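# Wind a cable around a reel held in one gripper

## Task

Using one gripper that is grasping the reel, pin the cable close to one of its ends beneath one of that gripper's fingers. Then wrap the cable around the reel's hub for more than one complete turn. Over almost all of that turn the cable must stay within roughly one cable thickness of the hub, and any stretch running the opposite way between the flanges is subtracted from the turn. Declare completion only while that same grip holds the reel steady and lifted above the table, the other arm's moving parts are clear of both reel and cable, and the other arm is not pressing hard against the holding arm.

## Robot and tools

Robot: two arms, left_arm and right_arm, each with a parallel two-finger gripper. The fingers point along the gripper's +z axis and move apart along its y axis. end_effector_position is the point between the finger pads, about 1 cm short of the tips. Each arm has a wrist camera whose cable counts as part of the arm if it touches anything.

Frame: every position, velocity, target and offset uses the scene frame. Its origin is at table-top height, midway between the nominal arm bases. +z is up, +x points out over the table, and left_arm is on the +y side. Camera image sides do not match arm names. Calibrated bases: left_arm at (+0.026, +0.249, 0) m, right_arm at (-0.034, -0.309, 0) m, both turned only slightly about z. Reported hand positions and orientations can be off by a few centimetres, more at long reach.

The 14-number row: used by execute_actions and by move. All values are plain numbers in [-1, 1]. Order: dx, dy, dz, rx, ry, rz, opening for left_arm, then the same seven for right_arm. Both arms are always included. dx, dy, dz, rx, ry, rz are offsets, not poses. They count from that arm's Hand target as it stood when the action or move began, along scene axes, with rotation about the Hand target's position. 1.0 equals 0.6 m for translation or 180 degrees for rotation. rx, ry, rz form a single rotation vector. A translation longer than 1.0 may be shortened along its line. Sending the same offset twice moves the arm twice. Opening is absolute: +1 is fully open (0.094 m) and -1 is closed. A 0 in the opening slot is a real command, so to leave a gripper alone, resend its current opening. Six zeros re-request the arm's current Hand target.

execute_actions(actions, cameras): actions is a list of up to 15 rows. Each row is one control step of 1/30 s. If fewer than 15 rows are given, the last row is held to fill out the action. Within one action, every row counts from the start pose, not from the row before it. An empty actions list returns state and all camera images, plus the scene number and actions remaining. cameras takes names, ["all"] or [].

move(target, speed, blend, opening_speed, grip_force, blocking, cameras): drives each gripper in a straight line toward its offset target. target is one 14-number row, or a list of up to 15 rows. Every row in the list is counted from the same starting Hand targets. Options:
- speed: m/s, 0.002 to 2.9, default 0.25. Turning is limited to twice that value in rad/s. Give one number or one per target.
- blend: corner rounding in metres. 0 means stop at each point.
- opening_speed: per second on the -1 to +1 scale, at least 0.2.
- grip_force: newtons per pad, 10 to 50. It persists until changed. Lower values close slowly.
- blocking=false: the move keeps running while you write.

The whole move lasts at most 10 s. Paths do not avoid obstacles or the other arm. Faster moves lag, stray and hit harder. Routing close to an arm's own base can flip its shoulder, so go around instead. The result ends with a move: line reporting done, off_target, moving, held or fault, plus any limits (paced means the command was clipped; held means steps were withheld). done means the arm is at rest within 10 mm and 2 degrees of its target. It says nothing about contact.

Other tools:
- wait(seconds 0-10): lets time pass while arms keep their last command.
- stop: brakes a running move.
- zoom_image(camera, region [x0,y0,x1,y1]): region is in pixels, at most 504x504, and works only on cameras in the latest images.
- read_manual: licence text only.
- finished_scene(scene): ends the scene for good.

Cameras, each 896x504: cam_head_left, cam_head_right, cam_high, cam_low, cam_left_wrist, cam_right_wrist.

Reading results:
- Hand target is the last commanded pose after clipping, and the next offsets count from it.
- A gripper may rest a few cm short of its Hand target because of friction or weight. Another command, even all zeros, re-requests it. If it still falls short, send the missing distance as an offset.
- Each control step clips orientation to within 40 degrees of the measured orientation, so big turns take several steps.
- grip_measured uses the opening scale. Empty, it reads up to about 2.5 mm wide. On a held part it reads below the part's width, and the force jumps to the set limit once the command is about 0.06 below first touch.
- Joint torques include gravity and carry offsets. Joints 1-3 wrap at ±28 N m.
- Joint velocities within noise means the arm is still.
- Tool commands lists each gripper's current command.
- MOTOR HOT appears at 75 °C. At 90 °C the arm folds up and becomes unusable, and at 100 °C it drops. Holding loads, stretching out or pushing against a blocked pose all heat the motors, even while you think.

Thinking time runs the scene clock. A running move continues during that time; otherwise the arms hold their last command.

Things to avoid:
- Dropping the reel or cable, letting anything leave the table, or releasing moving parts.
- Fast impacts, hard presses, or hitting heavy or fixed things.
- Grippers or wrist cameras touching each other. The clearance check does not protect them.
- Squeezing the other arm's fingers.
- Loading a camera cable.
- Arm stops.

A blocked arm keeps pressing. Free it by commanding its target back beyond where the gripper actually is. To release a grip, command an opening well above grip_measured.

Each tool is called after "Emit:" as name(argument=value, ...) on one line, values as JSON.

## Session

Scene 1 succeeded. Look at scene 2.

Emit:
execute_actions(actions=[], cameras=["all"])

Scene clock: 0.00 s.
left_arm: end_effector_position=(+0.4403, +0.2510, +0.0941) grip_measured=+1.000 end_effector_quat_wxyz=(+0.573, +0.003, +0.819, +0.013) | right_arm: end_effector_position=(+0.3633, -0.3047, +0.0965) grip_measured=+1.000 end_effector_quat_wxyz=(+0.594, +0.005, +0.805, +0.002)
Joint positions: left_arm=[0.052 1.603 0.43 0.823 -0.026 0.016 0.094] | right_arm=[0.005 1.576 0.337 0.939 0.017 0.015 0.094]
Joint velocities: within noise
Joint torques (N m): no reading
Heat: left arm: 38 °C; right arm: 43 °C.
Hand target: left_arm +0.4412, +0.2510, +0.0963; +0.575, +0.003, +0.818, +0.013 | right_arm +0.3654, -0.3045, +0.1013; +0.599, +0.005, +0.801, +0.003
Tool commands: left_gripper/opening=+1.0 right_gripper/opening=+1.0
camera_calibration:
cam_left_wrist: T_world_to_cam=[[0.00950406, -0.999657, -0.0244201, 0.24997], [-0.725097, 0.00992709, -0.688575, 0.417042], [0.688581, 0.0242512, -0.724753, -0.153536], [0, 0, 0, 1]] pos_world=[0.405742, 0.249468, 0.181993]
cam_right_wrist: T_world_to_cam=[[0.0162598, -0.999857, -0.00463336, -0.308553], [-0.649489, -0.00703866, -0.760339, 0.347341], [0.760197, 0.0153723, -0.64951, -0.114032], [0, 0, 0, 1]] pos_world=[0.317298, -0.304311, 0.188602]

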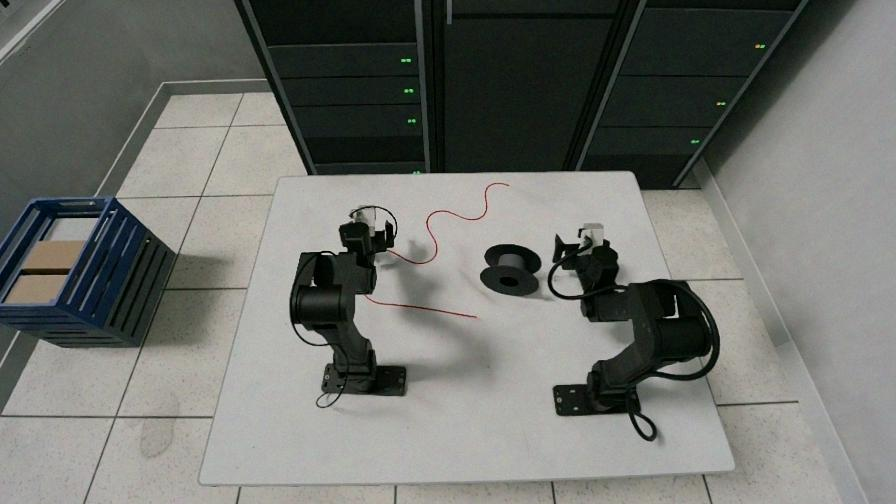

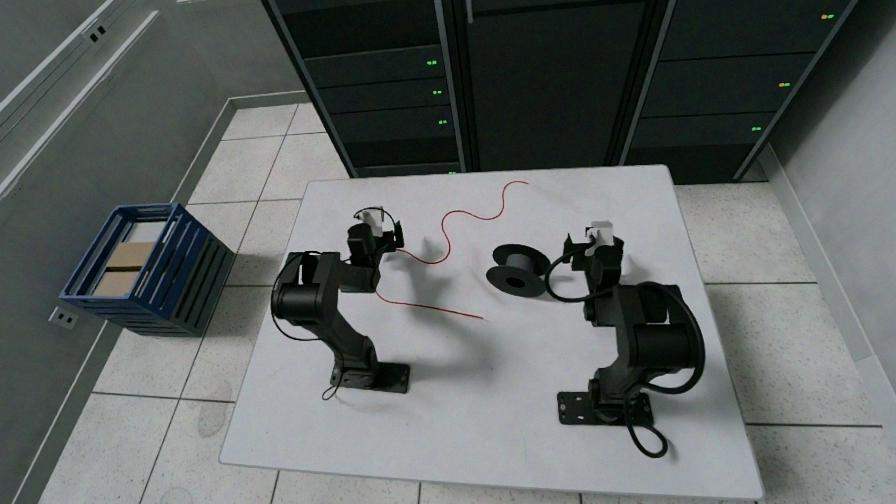

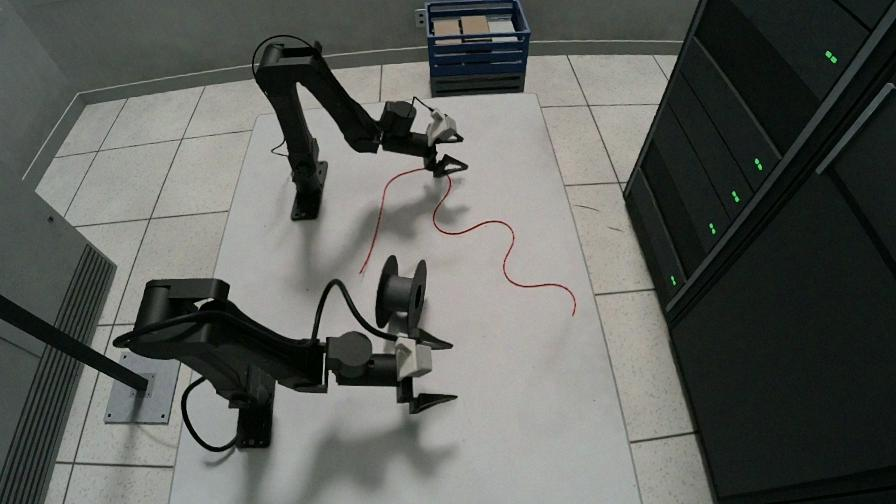

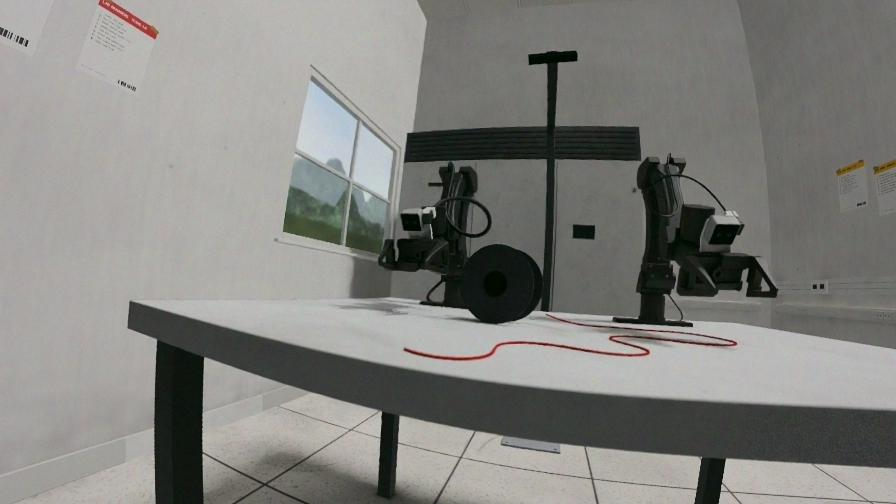

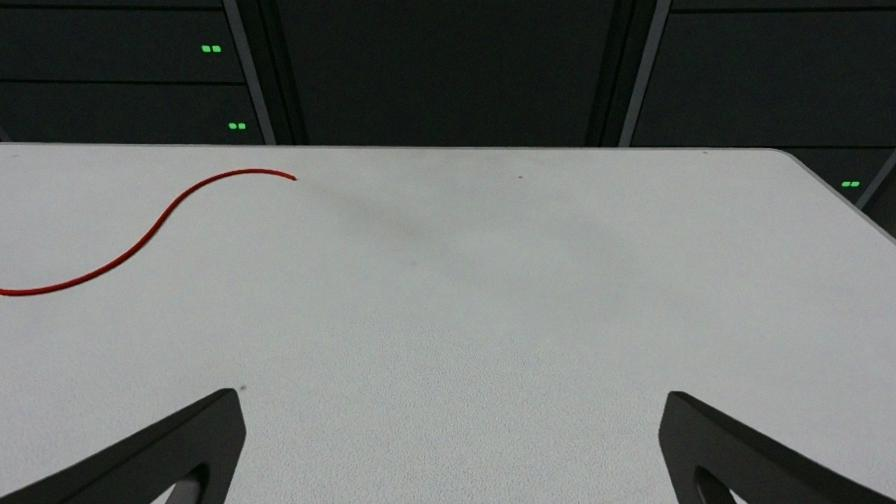

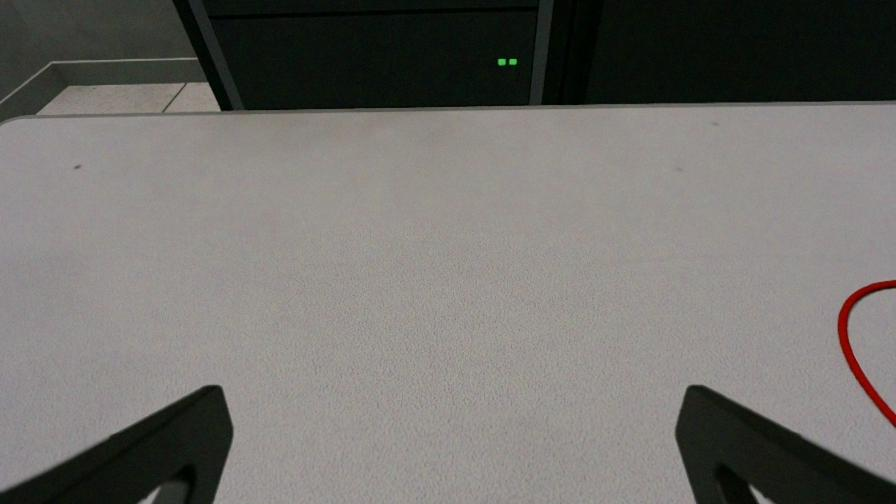

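Emit:
zoom_image(camera="cam_high", region=[340, 230, 480, 360])

Emit:
zoom_image(camera="cam_head_left", region=[440, 220, 580, 320])

Emit:
zoom_image(camera="cam_low", region=[400, 220, 620, 360])

Emit:
zoom_image(camera="cam_head_right", region=[440, 220, 580, 320])

Scaled by 3.600 from the camera's 896x504 image, which has a finer 1280x720 frame.

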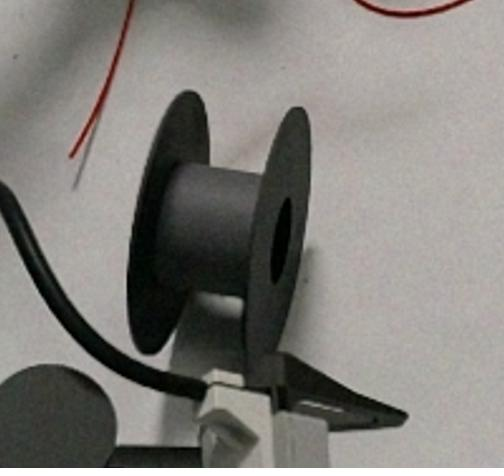

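Scaled by 3.600 from the camera's 896x504 image, which has a finer 1280x720 frame.

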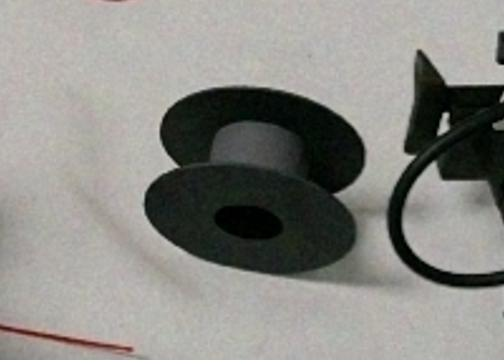

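Scaled by 2.291 from the camera's 896x504 image, which has a finer 1280x720 frame.

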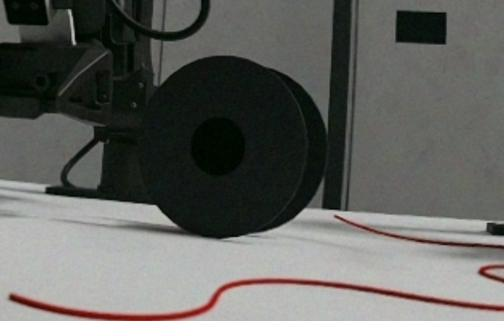

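Scaled by 3.600 from the camera's 896x504 image, which has a finer 1280x720 frame.

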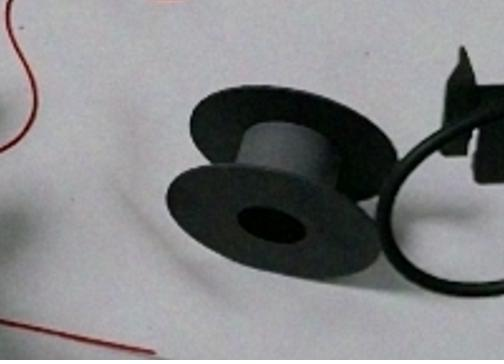

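Emit:
move(target=[[0,0,0,0,0,0,1,-0.1923,0.0575,0.2478,-0.0447,0.0546,0.209,0.3],[0,0,0,0,0,0,1,-0.359,0.3075,0.1145,-0.0894,0.1091,0.418,0.3]], speed=0.25, blend=0.04, cameras=["cam_left_wrist","cam_right_wrist","cam_high"])

Scene clock: 140.63 s.
left_arm: end_effector_position=(+0.4403, +0.2510, +0.0941) grip_measured=+1.000 end_effector_quat_wxyz=(+0.573, +0.003, +0.819, +0.013) | right_arm: end_effector_position=(+0.1521, -0.1223, +0.1723) grip_measured=+0.302 end_effector_quat_wxyz=(+0.334, -0.557, +0.717, +0.253)
Joint positions: left_arm=[0.052 1.603 0.43 0.823 -0.026 0.016 0.094] | right_arm=[0.326 0.964 0.773 -0.796 -0.68 -0.773 0.061]
Joint torques (N m): left_arm=[-0.14 -6.2 6.69 1.38 -0.01 0.03] | right_arm=[0.51 -1.54 5.85 1.43 -0.41 0.04]
Heat: left arm: 41 °C; right arm: 49 °C.
Hand target: left_arm +0.4412, +0.2510, +0.0963; +0.575, +0.003, +0.818, +0.013 | right_arm +0.1499, -0.1199, +0.1699; +0.333, -0.558, +0.714, +0.260
Off the commanded pose: left_arm 0.002 m, 0 deg | right_arm 0.004 m, 1 deg.
move: done
camera_calibration:
cam_left_wrist: T_world_to_cam=[[0.00950406, -0.999657, -0.0244201, 0.24997], [-0.725097, 0.00992709, -0.688575, 0.417042], [0.688581, 0.0242512, -0.724753, -0.153536], [0, 0, 0, 1]] pos_world=[0.405742, 0.249468, 0.181993]
cam_right_wrist: T_world_to_cam=[[0.973247, -0.229689, 0.00577817, -0.175703], [-0.203611, -0.873856, -0.441495, 0.0402795], [0.106456, 0.428508, -0.897245, 0.285595], [0, 0, 0, 1]] pos_world=[0.1488, -0.127538, 0.275047]
Images, in order (width x height): cam_high 896x504, cam_left_wrist 896x504, cam_right_wrist 896x504.

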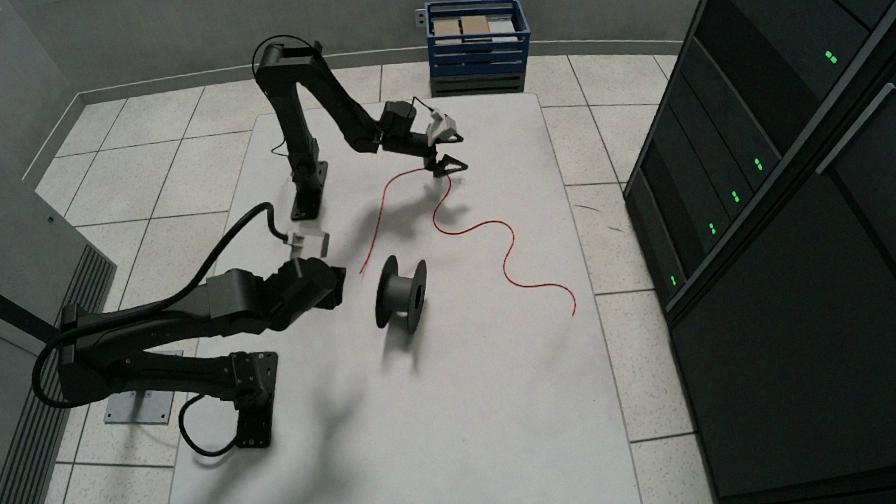

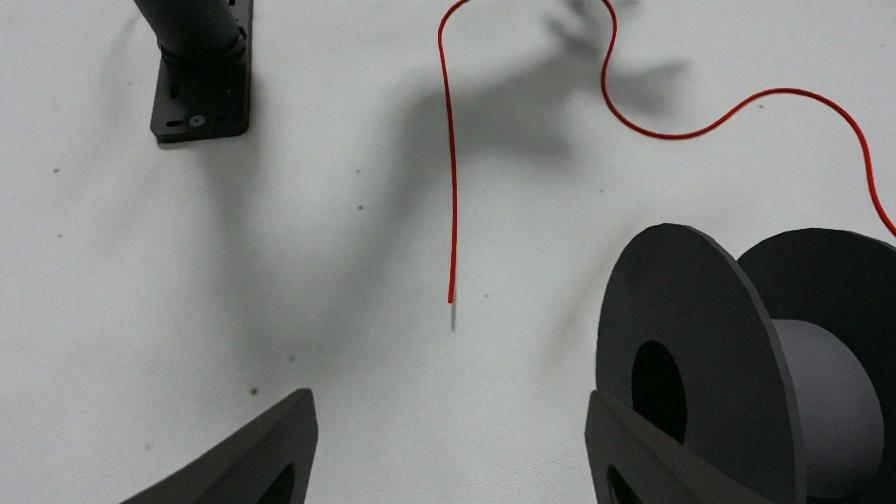

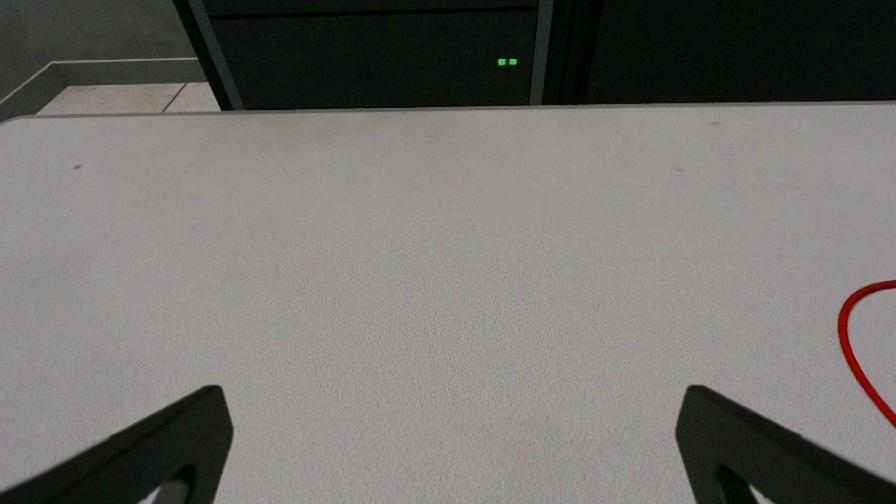

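Emit:
move(target=[0,0,0,0,0,0,1,0.0508,0.1955,-0.225,0,0,0,0.1], speed=0.2, cameras=["cam_left_wrist"])

Scene clock: 165.60 s.
left_arm: end_effector_position=(+0.4403, +0.2510, +0.0941) grip_measured=+1.000 end_effector_quat_wxyz=(+0.573, +0.003, +0.819, +0.013) | right_arm: end_effector_position=(+0.1844, -0.0029, +0.0399) grip_measured=+0.102 end_effector_quat_wxyz=(+0.337, -0.558, +0.713, +0.257)
Joint positions: left_arm=[0.052 1.603 0.43 0.823 -0.026 0.016 0.094] | right_arm=[0.739 1.58 0.558 0.242 -0.424 -0.399 0.052]
Joint torques (N m): left_arm=[0.09 -6.11 6.56 1.48 -0.08 0.02] | right_arm=[0.58 -5.26 4.77 1.8 -0.19 0.11]
Heat: left arm: 42 °C; right arm: 49 °C.
Hand target: left_arm +0.4412, +0.2510, +0.0963; +0.575, +0.003, +0.818, +0.013 | right_arm +0.1805, -0.0026, +0.0349; +0.333, -0.558, +0.714, +0.260
Off the commanded pose: left_arm 0.002 m, 0 deg | right_arm 0.006 m, 1 deg.
move: done
camera_calibration:
cam_left_wrist: T_world_to_cam=[[0.00950406, -0.999657, -0.0244201, 0.24997], [-0.725097, 0.00992709, -0.688575, 0.417042], [0.688581, 0.0242512, -0.724753, -0.153536], [0, 0, 0, 1]] pos_world=[0.405742, 0.249468, 0.181993]
Images, in order (width x height): cam_left_wrist 896x504.

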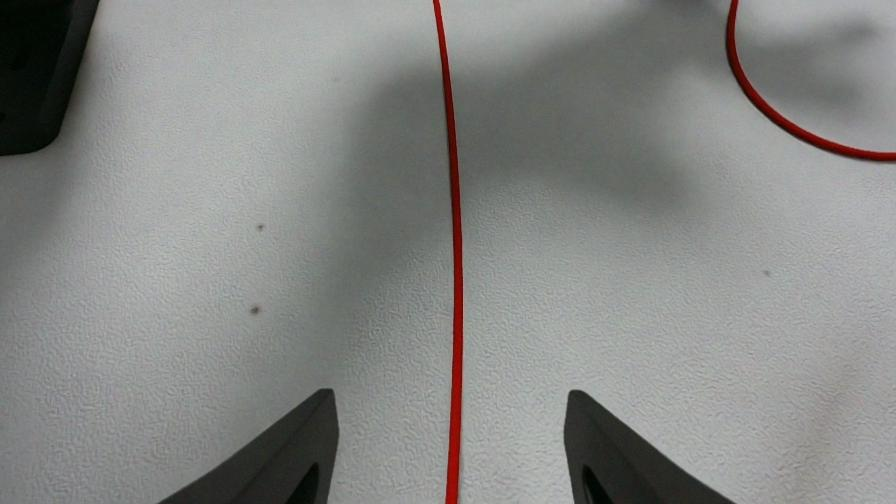

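Emit:
move(target=[[0,0,0,0,0,0,1,0,0,-0.0533,0,0,0,0.1],[0,0,0,0,0,0,1,0,0,-0.0533,0,0,0,-1]], speed=0.06, cameras=["cam_left_wrist"])

Scene clock: 170.63 s.
left_arm: end_effector_position=(+0.4403, +0.2510, +0.0941) grip_measured=+1.000 end_effector_quat_wxyz=(+0.573, +0.003, +0.819, +0.013) | right_arm: end_effector_position=(+0.1851, -0.0021, +0.0082) grip_measured=-0.958 end_effector_quat_wxyz=(+0.338, -0.558, +0.713, +0.257)
Joint positions: left_arm=[0.052 1.603 0.43 0.823 -0.026 0.016 0.094] | right_arm=[0.739 1.715 0.512 0.426 -0.424 -0.399 0.002]
Joint torques (N m): left_arm=[0.06 -6.11 6.48 1.45 -0.05 0.02] | right_arm=[0.61 -5.7 4.05 1.8 -0.18 0.07]
Heat: left arm: 42 °C; right arm: 49 °C.
Hand target: left_arm +0.4412, +0.2510, +0.0963; +0.575, +0.003, +0.818, +0.013 | right_arm +0.1805, -0.0026, +0.0030; +0.333, -0.558, +0.714, +0.260
Off the commanded pose: left_arm 0.002 m, 0 deg | right_arm 0.007 m, 1 deg.
move: done
camera_calibration:
cam_left_wrist: T_world_to_cam=[[0.00950406, -0.999657, -0.0244201, 0.24997], [-0.725097, 0.00992709, -0.688575, 0.417042], [0.688581, 0.0242512, -0.724753, -0.153536], [0, 0, 0, 1]] pos_world=[0.405742, 0.249468, 0.181993]
Images, in order (width x height): cam_left_wrist 896x504.

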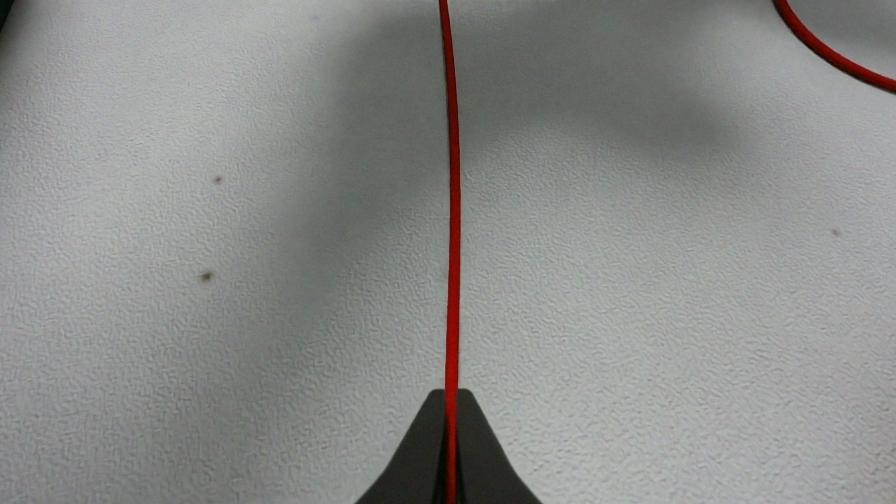

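Emit:
move(target=[[0,0,0,0,0,0,1,0.0158,0.0043,0.4283,0,0,0,-1],[0,0,0,0,0,0,1,0.2742,-0.1123,0.4617,0,0,-0.2,-1],[0,0,0,0,0,0,1,0.4658,-0.4123,0.395,0,0,-0.3667,-1]], speed=[0.15, 0.25, 0.25], blend=0.04, cameras=["cam_left_wrist","cam_right_wrist","cam_high","cam_low"])

Scene clock: 227.40 s.
left_arm: end_effector_position=(+0.4403, +0.2510, +0.0941) grip_measured=+1.000 end_effector_quat_wxyz=(+0.573, +0.003, +0.819, +0.013) | right_arm: end_effector_position=(+0.4503, -0.2512, +0.2261) grip_measured=-0.958 end_effector_quat_wxyz=(+0.402, -0.082, +0.911, +0.036)
Joint positions: left_arm=[0.052 1.603 0.43 0.823 -0.026 0.016 0.094] | right_arm=[0.082 1.69 1.507 -0.559 -0.065 -0.059 0.002]
Joint torques (N m): left_arm=[0.16 -6.06 6.71 1.47 0.01 0] | right_arm=[0.12 -7.99 9.69 1.89 0 0.06]
Heat: left arm: 42 °C; right arm: 48 °C.
Hand target: left_arm +0.4412, +0.2510, +0.0963; +0.575, +0.003, +0.818, +0.013 | right_arm +0.4600, -0.2501, +0.2399; +0.421, -0.079, +0.903, +0.037
Off the commanded pose: left_arm 0.002 m, 0 deg | right_arm 0.017 m, 2 deg.
move: off_target (right_arm)
camera_calibration:
cam_left_wrist: T_world_to_cam=[[0.00950406, -0.999657, -0.0244201, 0.24997], [-0.725097, 0.00992709, -0.688575, 0.417042], [0.688581, 0.0242512, -0.724753, -0.153536], [0, 0, 0, 1]] pos_world=[0.405742, 0.249468, 0.181993]
cam_right_wrist: T_world_to_cam=[[0.200427, -0.979697, -0.00472819, -0.33386], [-0.893559, -0.180822, -0.410921, 0.490028], [0.401723, 0.0865847, -0.911659, 0.141766], [0, 0, 0, 1]] pos_world=[0.447833, -0.250748, 0.329027]
Images, in order (width x height): cam_high 896x504, cam_low 896x504, cam_left_wrist 896x504, cam_right_wrist 896x504.

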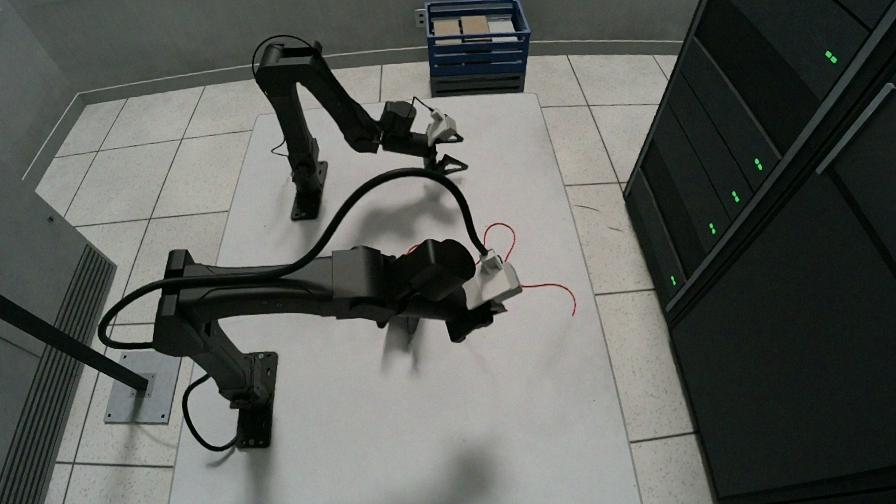

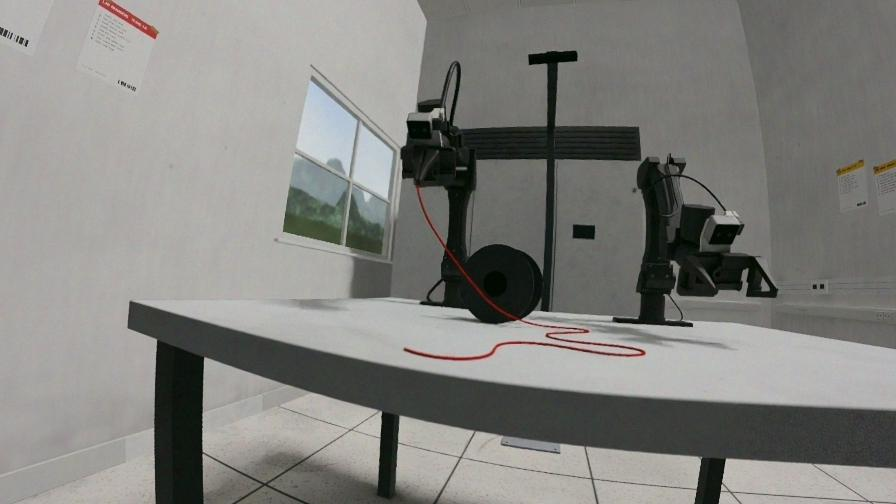

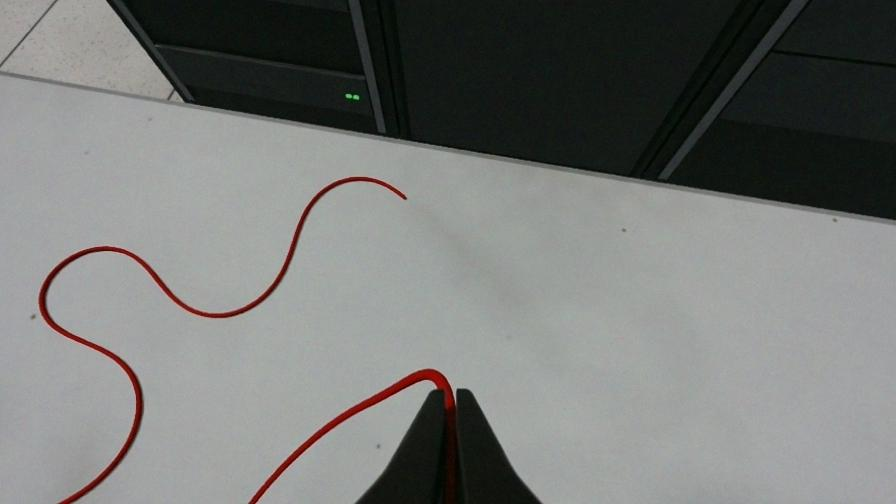

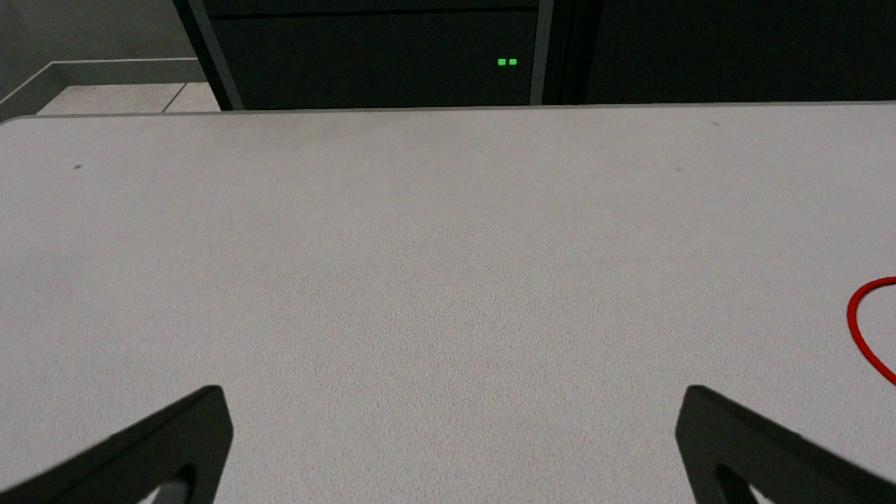

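Emit:
move(target=[0,0,0,0,0,0,1,-0.1917,0.275,-0.0083,0,0,0.1667,-1], speed=0.25, cameras=["cam_left_wrist","cam_high","cam_low"])

Scene clock: 237.27 s.
left_arm: end_effector_position=(+0.4403, +0.2510, +0.0941) grip_measured=+1.000 end_effector_quat_wxyz=(+0.573, +0.003, +0.819, +0.013) | right_arm: end_effector_position=(+0.3486, -0.0846, +0.2265) grip_measured=-0.958 end_effector_quat_wxyz=(+0.385, -0.307, +0.859, +0.140)
Joint positions: left_arm=[0.052 1.603 0.43 0.823 -0.026 0.016 0.094] | right_arm=[0.446 1.524 1.329 -0.547 -0.175 -0.151 0.002]
Joint torques (N m): left_arm=[0.03 -6.09 6.28 1.44 -0.02 0.03] | right_arm=[-0.1 -9.88 6.02 1.85 -0.16 -0.04]
Heat: left arm: 43 °C; right arm: 49 °C.
Hand target: left_arm +0.4412, +0.2510, +0.0963; +0.575, +0.003, +0.818, +0.013 | right_arm +0.3449, -0.0850, +0.2351; +0.397, -0.310, +0.852, +0.144
Off the commanded pose: left_arm 0.002 m, 0 deg | right_arm 0.009 m, 2 deg.
move: done
camera_calibration:
cam_left_wrist: T_world_to_cam=[[0.00950406, -0.999657, -0.0244201, 0.24997], [-0.725097, 0.00992709, -0.688575, 0.417042], [0.688581, 0.0242512, -0.724753, -0.153536], [0, 0, 0, 1]] pos_world=[0.405742, 0.249468, 0.181993]
Images, in order (width x height): cam_high 896x504, cam_low 896x504, cam_left_wrist 896x504.

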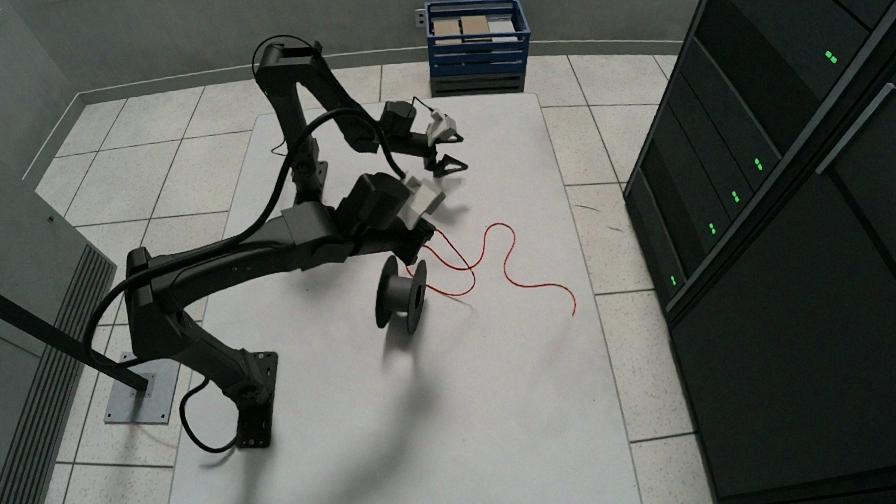

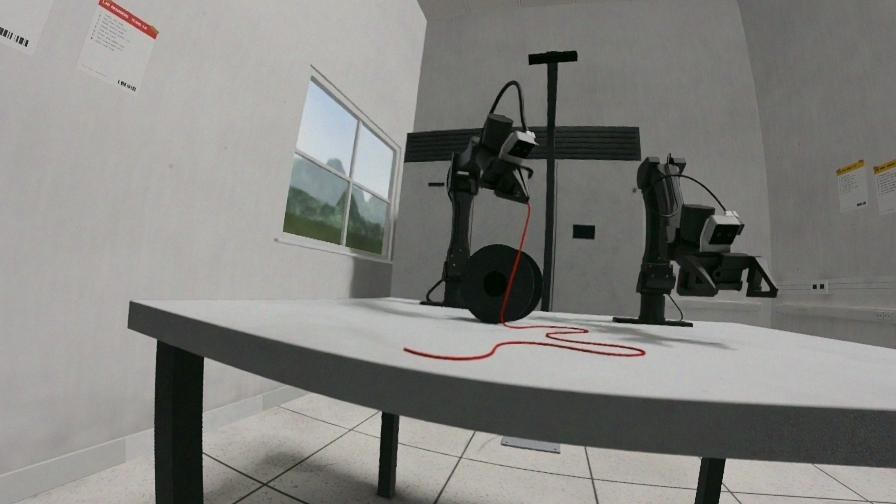

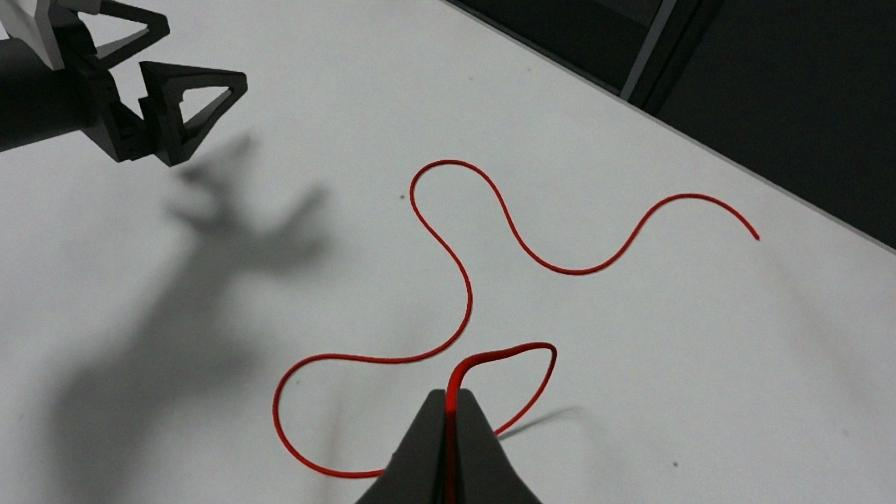

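Emit:
move(target=[0,0,0,0,0,0,1,-0.026,0.01,-0.0602,-0.1071,0.1277,0,-1], speed=0.2, cameras=["cam_left_wrist","cam_right_wrist","cam_high","cam_low"])

Scene clock: 289.97 s.
left_arm: end_effector_position=(+0.4403, +0.2510, +0.0941) grip_measured=+1.000 end_effector_quat_wxyz=(+0.573, +0.003, +0.819, +0.013) | right_arm: end_effector_position=(+0.3251, -0.0832, +0.1943) grip_measured=-0.958 end_effector_quat_wxyz=(+0.157, -0.338, +0.926, +0.058)
Joint positions: left_arm=[0.052 1.603 0.43 0.823 -0.026 0.016 0.094] | right_arm=[0.524 1.87 1.87 -1.24 -0.057 -0.157 0.002]
Joint torques (N m): left_arm=[0.03 -5.87 6.43 1.46 0 0] | right_arm=[0.4 -8.5 8.68 0.94 -0.02 0.08]
Heat: left arm: 43 °C; right arm: 51 °C.
Hand target: left_arm +0.4412, +0.2510, +0.0963; +0.575, +0.003, +0.818, +0.013 | right_arm +0.3293, -0.0790, +0.1989; +0.163, -0.337, +0.925, +0.059
Off the commanded pose: left_arm 0.002 m, 0 deg | right_arm 0.008 m, 1 deg.
move: done
camera_calibration:
cam_left_wrist: T_world_to_cam=[[0.00950406, -0.999657, -0.0244201, 0.24997], [-0.725097, 0.00992709, -0.688575, 0.417042], [0.688581, 0.0242512, -0.724753, -0.153536], [0, 0, 0, 1]] pos_world=[0.405742, 0.249468, 0.181993]
cam_right_wrist: T_world_to_cam=[[0.657463, -0.753305, -0.0165536, -0.271817], [-0.750733, -0.656778, 0.0710105, 0.215806], [-0.0643646, -0.0342594, -0.997338, 0.306659], [0, 0, 0, 1]] pos_world=[0.36046, -0.0525187, 0.286019]
Images, in order (width x height): cam_high 896x504, cam_low 896x504, cam_left_wrist 896x504, cam_right_wrist 896x504.

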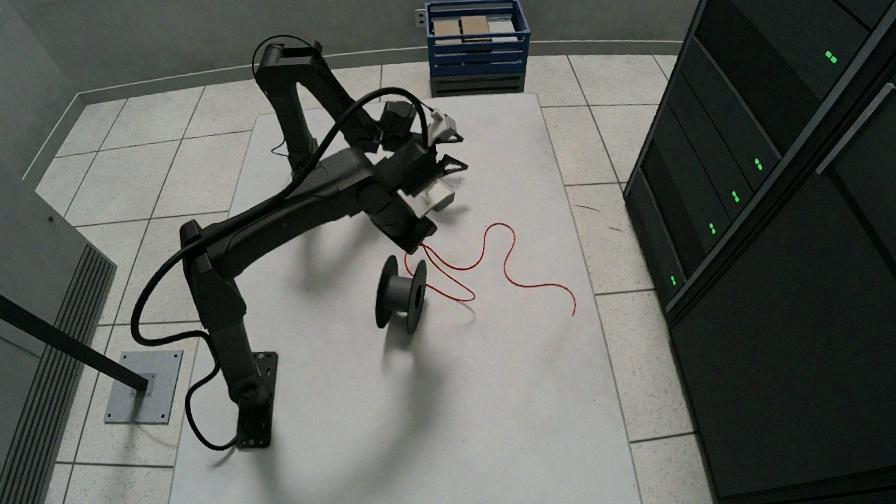

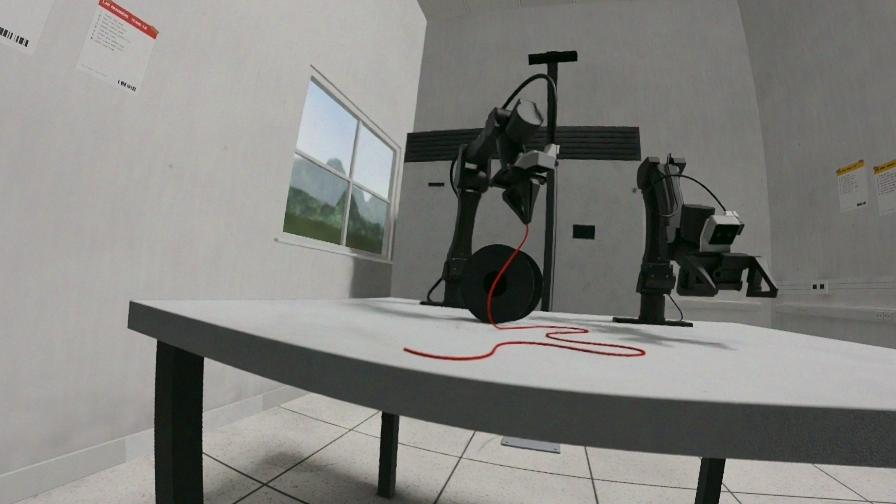

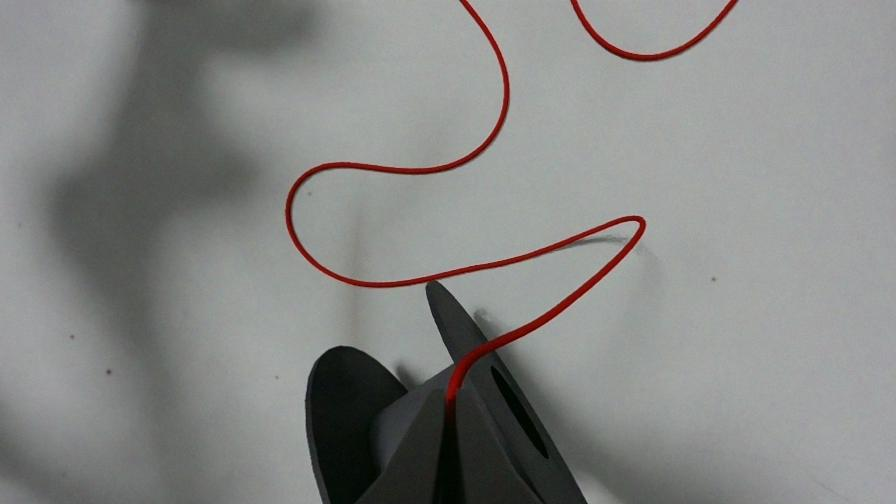

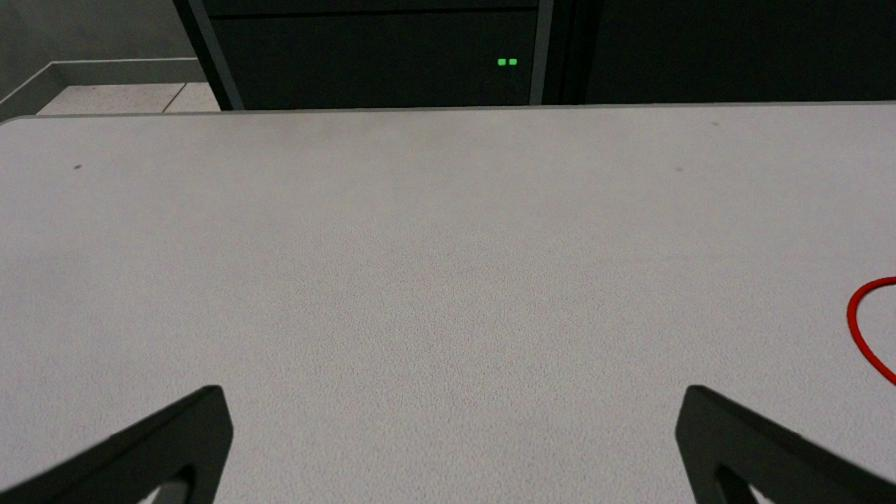

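Emit:
move(target=[[-0.0687,-0.1517,0.1728,-0.0266,-0.0243,-0.2289,1,-0.0207,0.0377,-0.0017,0,0,0,-1],[-0.182,-0.41,0.0895,-0.0531,-0.0487,-0.4577,1,-0.0207,0.0377,-0.0017,0,0,0,-1]], speed=0.2, blend=0.03, cameras=["cam_left_wrist","cam_right_wrist","cam_high","cam_low"])

Scene clock: 382.80 s.
left_arm: end_effector_position=(+0.3281, +0.0078, +0.1450) grip_measured=+1.000 end_effector_quat_wxyz=(+0.488, +0.486, +0.582, -0.432) | right_arm: end_effector_position=(+0.3120, -0.0620, +0.1931) grip_measured=-0.958 end_effector_quat_wxyz=(+0.154, -0.338, +0.927, +0.058)
Joint positions: left_arm=[-0.174 1.663 0.61 0.67 1.157 0.324 0.094] | right_arm=[0.592 1.875 1.873 -1.24 -0.034 -0.092 0.002]
Joint torques (N m): left_arm=[-0.14 -5.46 8.9 1.26 0.27 0.17] | right_arm=[0.49 -8.47 8.77 0.95 0 0.08]
Heat: left arm: 43 °C; right arm: 43 °C.
Hand target: left_arm +0.3320, +0.0050, +0.1500; +0.495, +0.495, +0.570, -0.431 | right_arm +0.3170, -0.0564, +0.1979; +0.163, -0.337, +0.925, +0.059
Off the commanded pose: left_arm 0.007 m, 2 deg | right_arm 0.009 m, 1 deg.
move: done
camera_calibration:
cam_left_wrist: T_world_to_cam=[[-0.987613, -0.154326, 0.028371, 0.32193], [-0.111659, 0.564172, -0.818072, 0.186416], [0.110244, -0.811106, -0.574415, 0.140952], [0, 0, 0, 1]] pos_world=[0.323218, 0.0588385, 0.224333]
cam_right_wrist: T_world_to_cam=[[0.657127, -0.753588, -0.0170167, -0.246993], [-0.750646, -0.656284, 0.0763033, 0.21893], [-0.0686691, -0.0373674, -0.996939, 0.306361], [0, 0, 0, 1]] pos_world=[0.347682, -0.0310024, 0.284516]
Images, in order (width x height): cam_high 896x504, cam_low 896x504, cam_left_wrist 896x504, cam_right_wrist 896x504.

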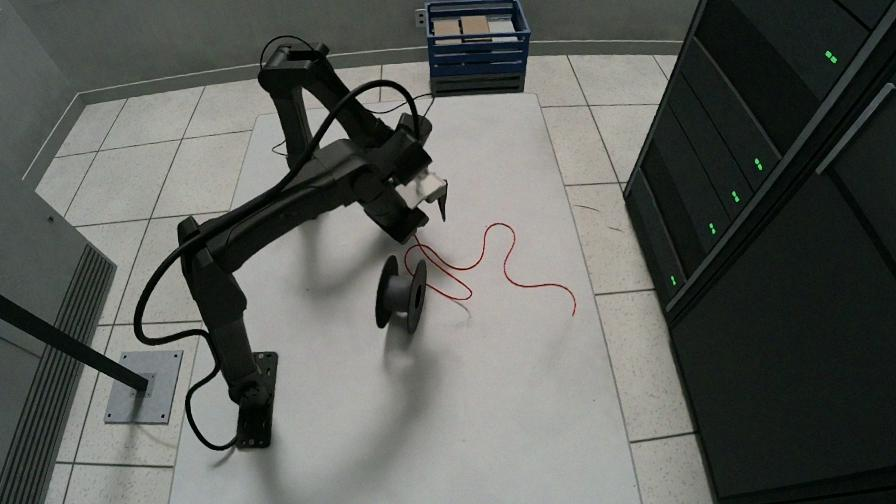

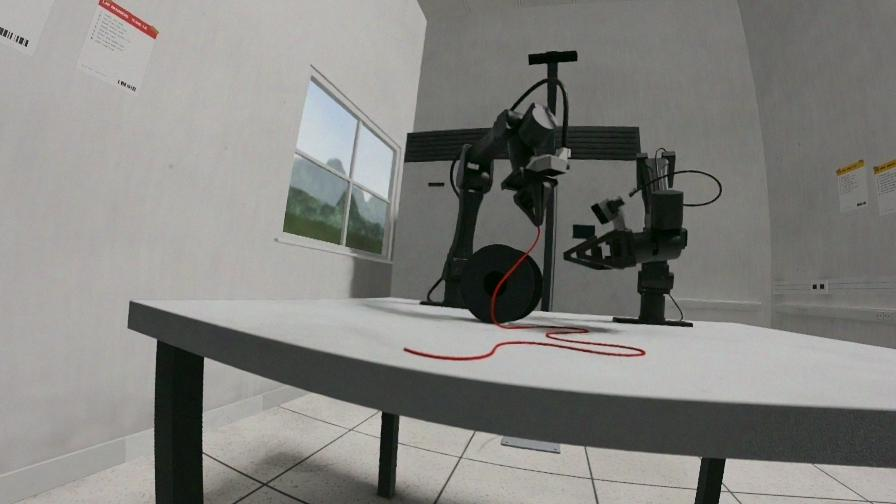

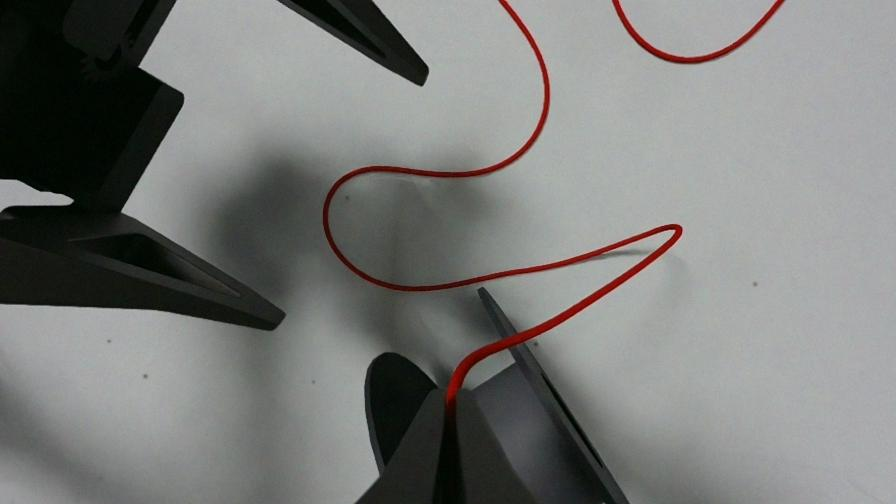

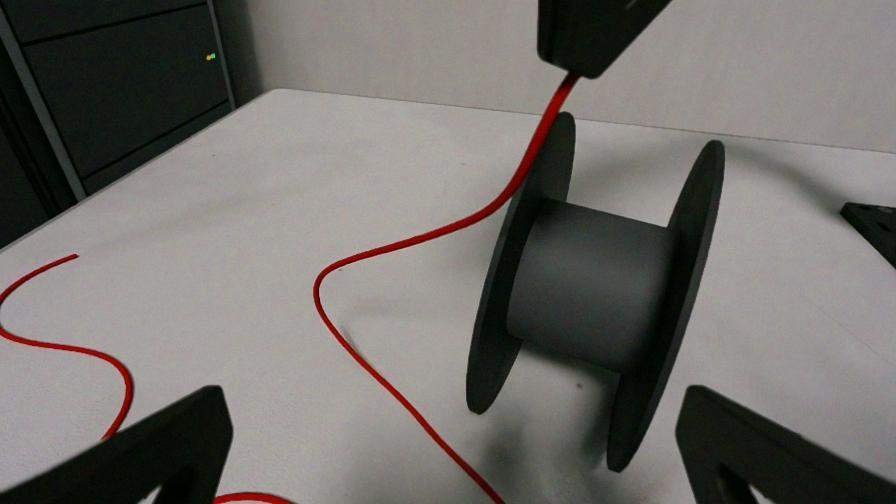

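Emit:
move(target=[0.009,-0.0098,-0.0583,-0.0167,-0.0006,-0.036,0.8,-0.0193,0.0027,-0.025,0,0,0,-1], speed=0.1, cameras=["cam_left_wrist","cam_right_wrist","cam_low"])

Scene clock: 521.30 s.
left_arm: end_effector_position=(+0.3328, -0.0011, +0.1145) grip_measured=+0.803 end_effector_quat_wxyz=(+0.482, +0.514, +0.532, -0.470) | right_arm: end_effector_position=(+0.3073, -0.0553, +0.1722) grip_measured=-0.958 end_effector_quat_wxyz=(+0.146, -0.339, +0.928, +0.056)
Joint positions: left_arm=[-0.172 1.908 0.667 0.895 1.291 0.329 0.085] | right_arm=[0.614 1.875 1.794 -1.177 -0.028 -0.071 0.002]
Joint torques (N m): left_arm=[0.44 -6.38 7.34 1.16 0.28 -0.06] | right_arm=[0.44 -13 5.48 1.06 0 0.07]
Heat: left arm: 41 °C; right arm: 40 °C.
Hand target: left_arm +0.3374, -0.0009, +0.1150; +0.483, +0.514, +0.529, -0.472 | right_arm +0.3054, -0.0549, +0.1828; +0.163, -0.337, +0.925, +0.059
Off the commanded pose: left_arm 0.005 m, 0 deg | right_arm 0.011 m, 2 deg.
move: off_target (right_arm)
camera_calibration:
cam_left_wrist: T_world_to_cam=[[-0.99951, -0.0309572, 0.00452936, 0.333038], [-0.0201724, 0.526992, -0.849631, 0.140136], [0.0239153, -0.849307, -0.527358, 0.139093], [0, 0, 0, 1]] pos_world=[0.332375, 0.0545916, 0.190907]
cam_right_wrist: T_world_to_cam=[[0.657207, -0.753476, -0.0187796, -0.238981], [-0.749216, -0.655803, 0.09273, 0.218167], [-0.0821855, -0.0468729, -0.995514, 0.28882], [0, 0, 0, 1]] pos_world=[0.344251, -0.023454, 0.262805]
Images, in order (width x height): cam_low 896x504, cam_left_wrist 896x504, cam_right_wrist 896x504.

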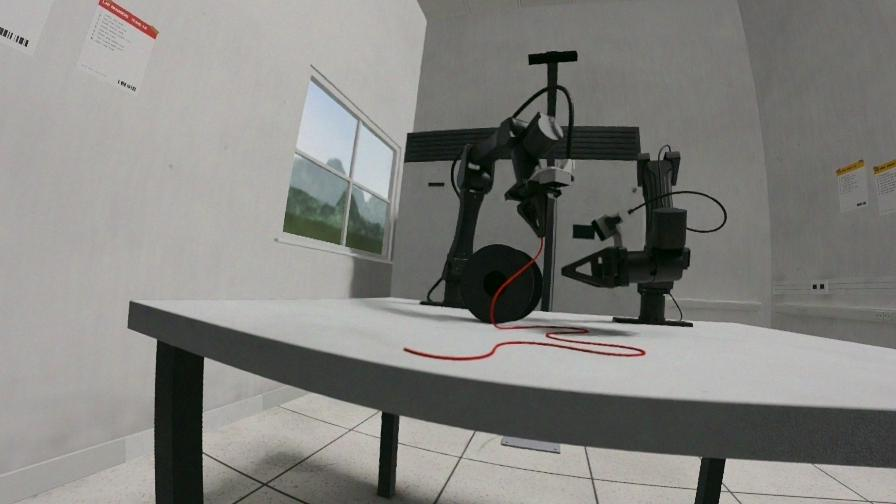

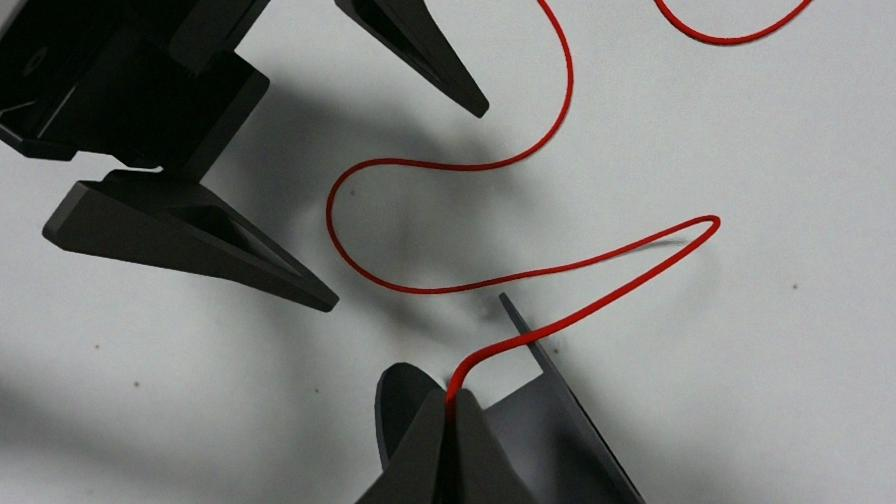

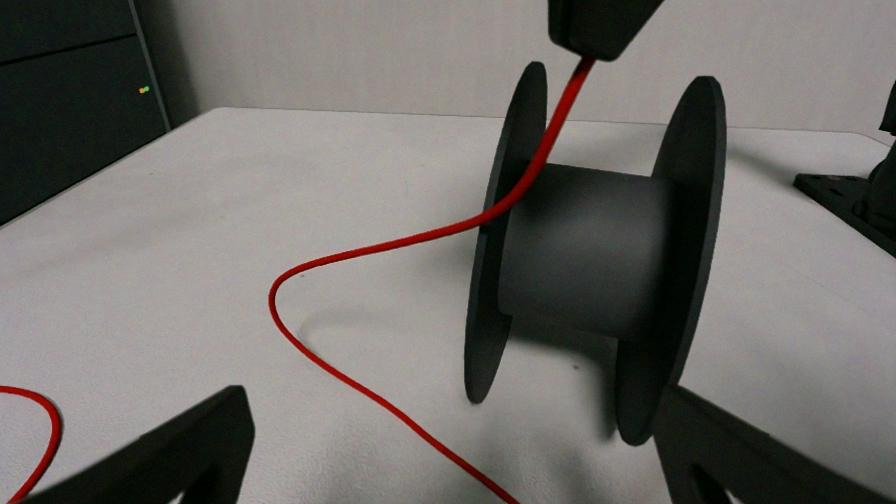

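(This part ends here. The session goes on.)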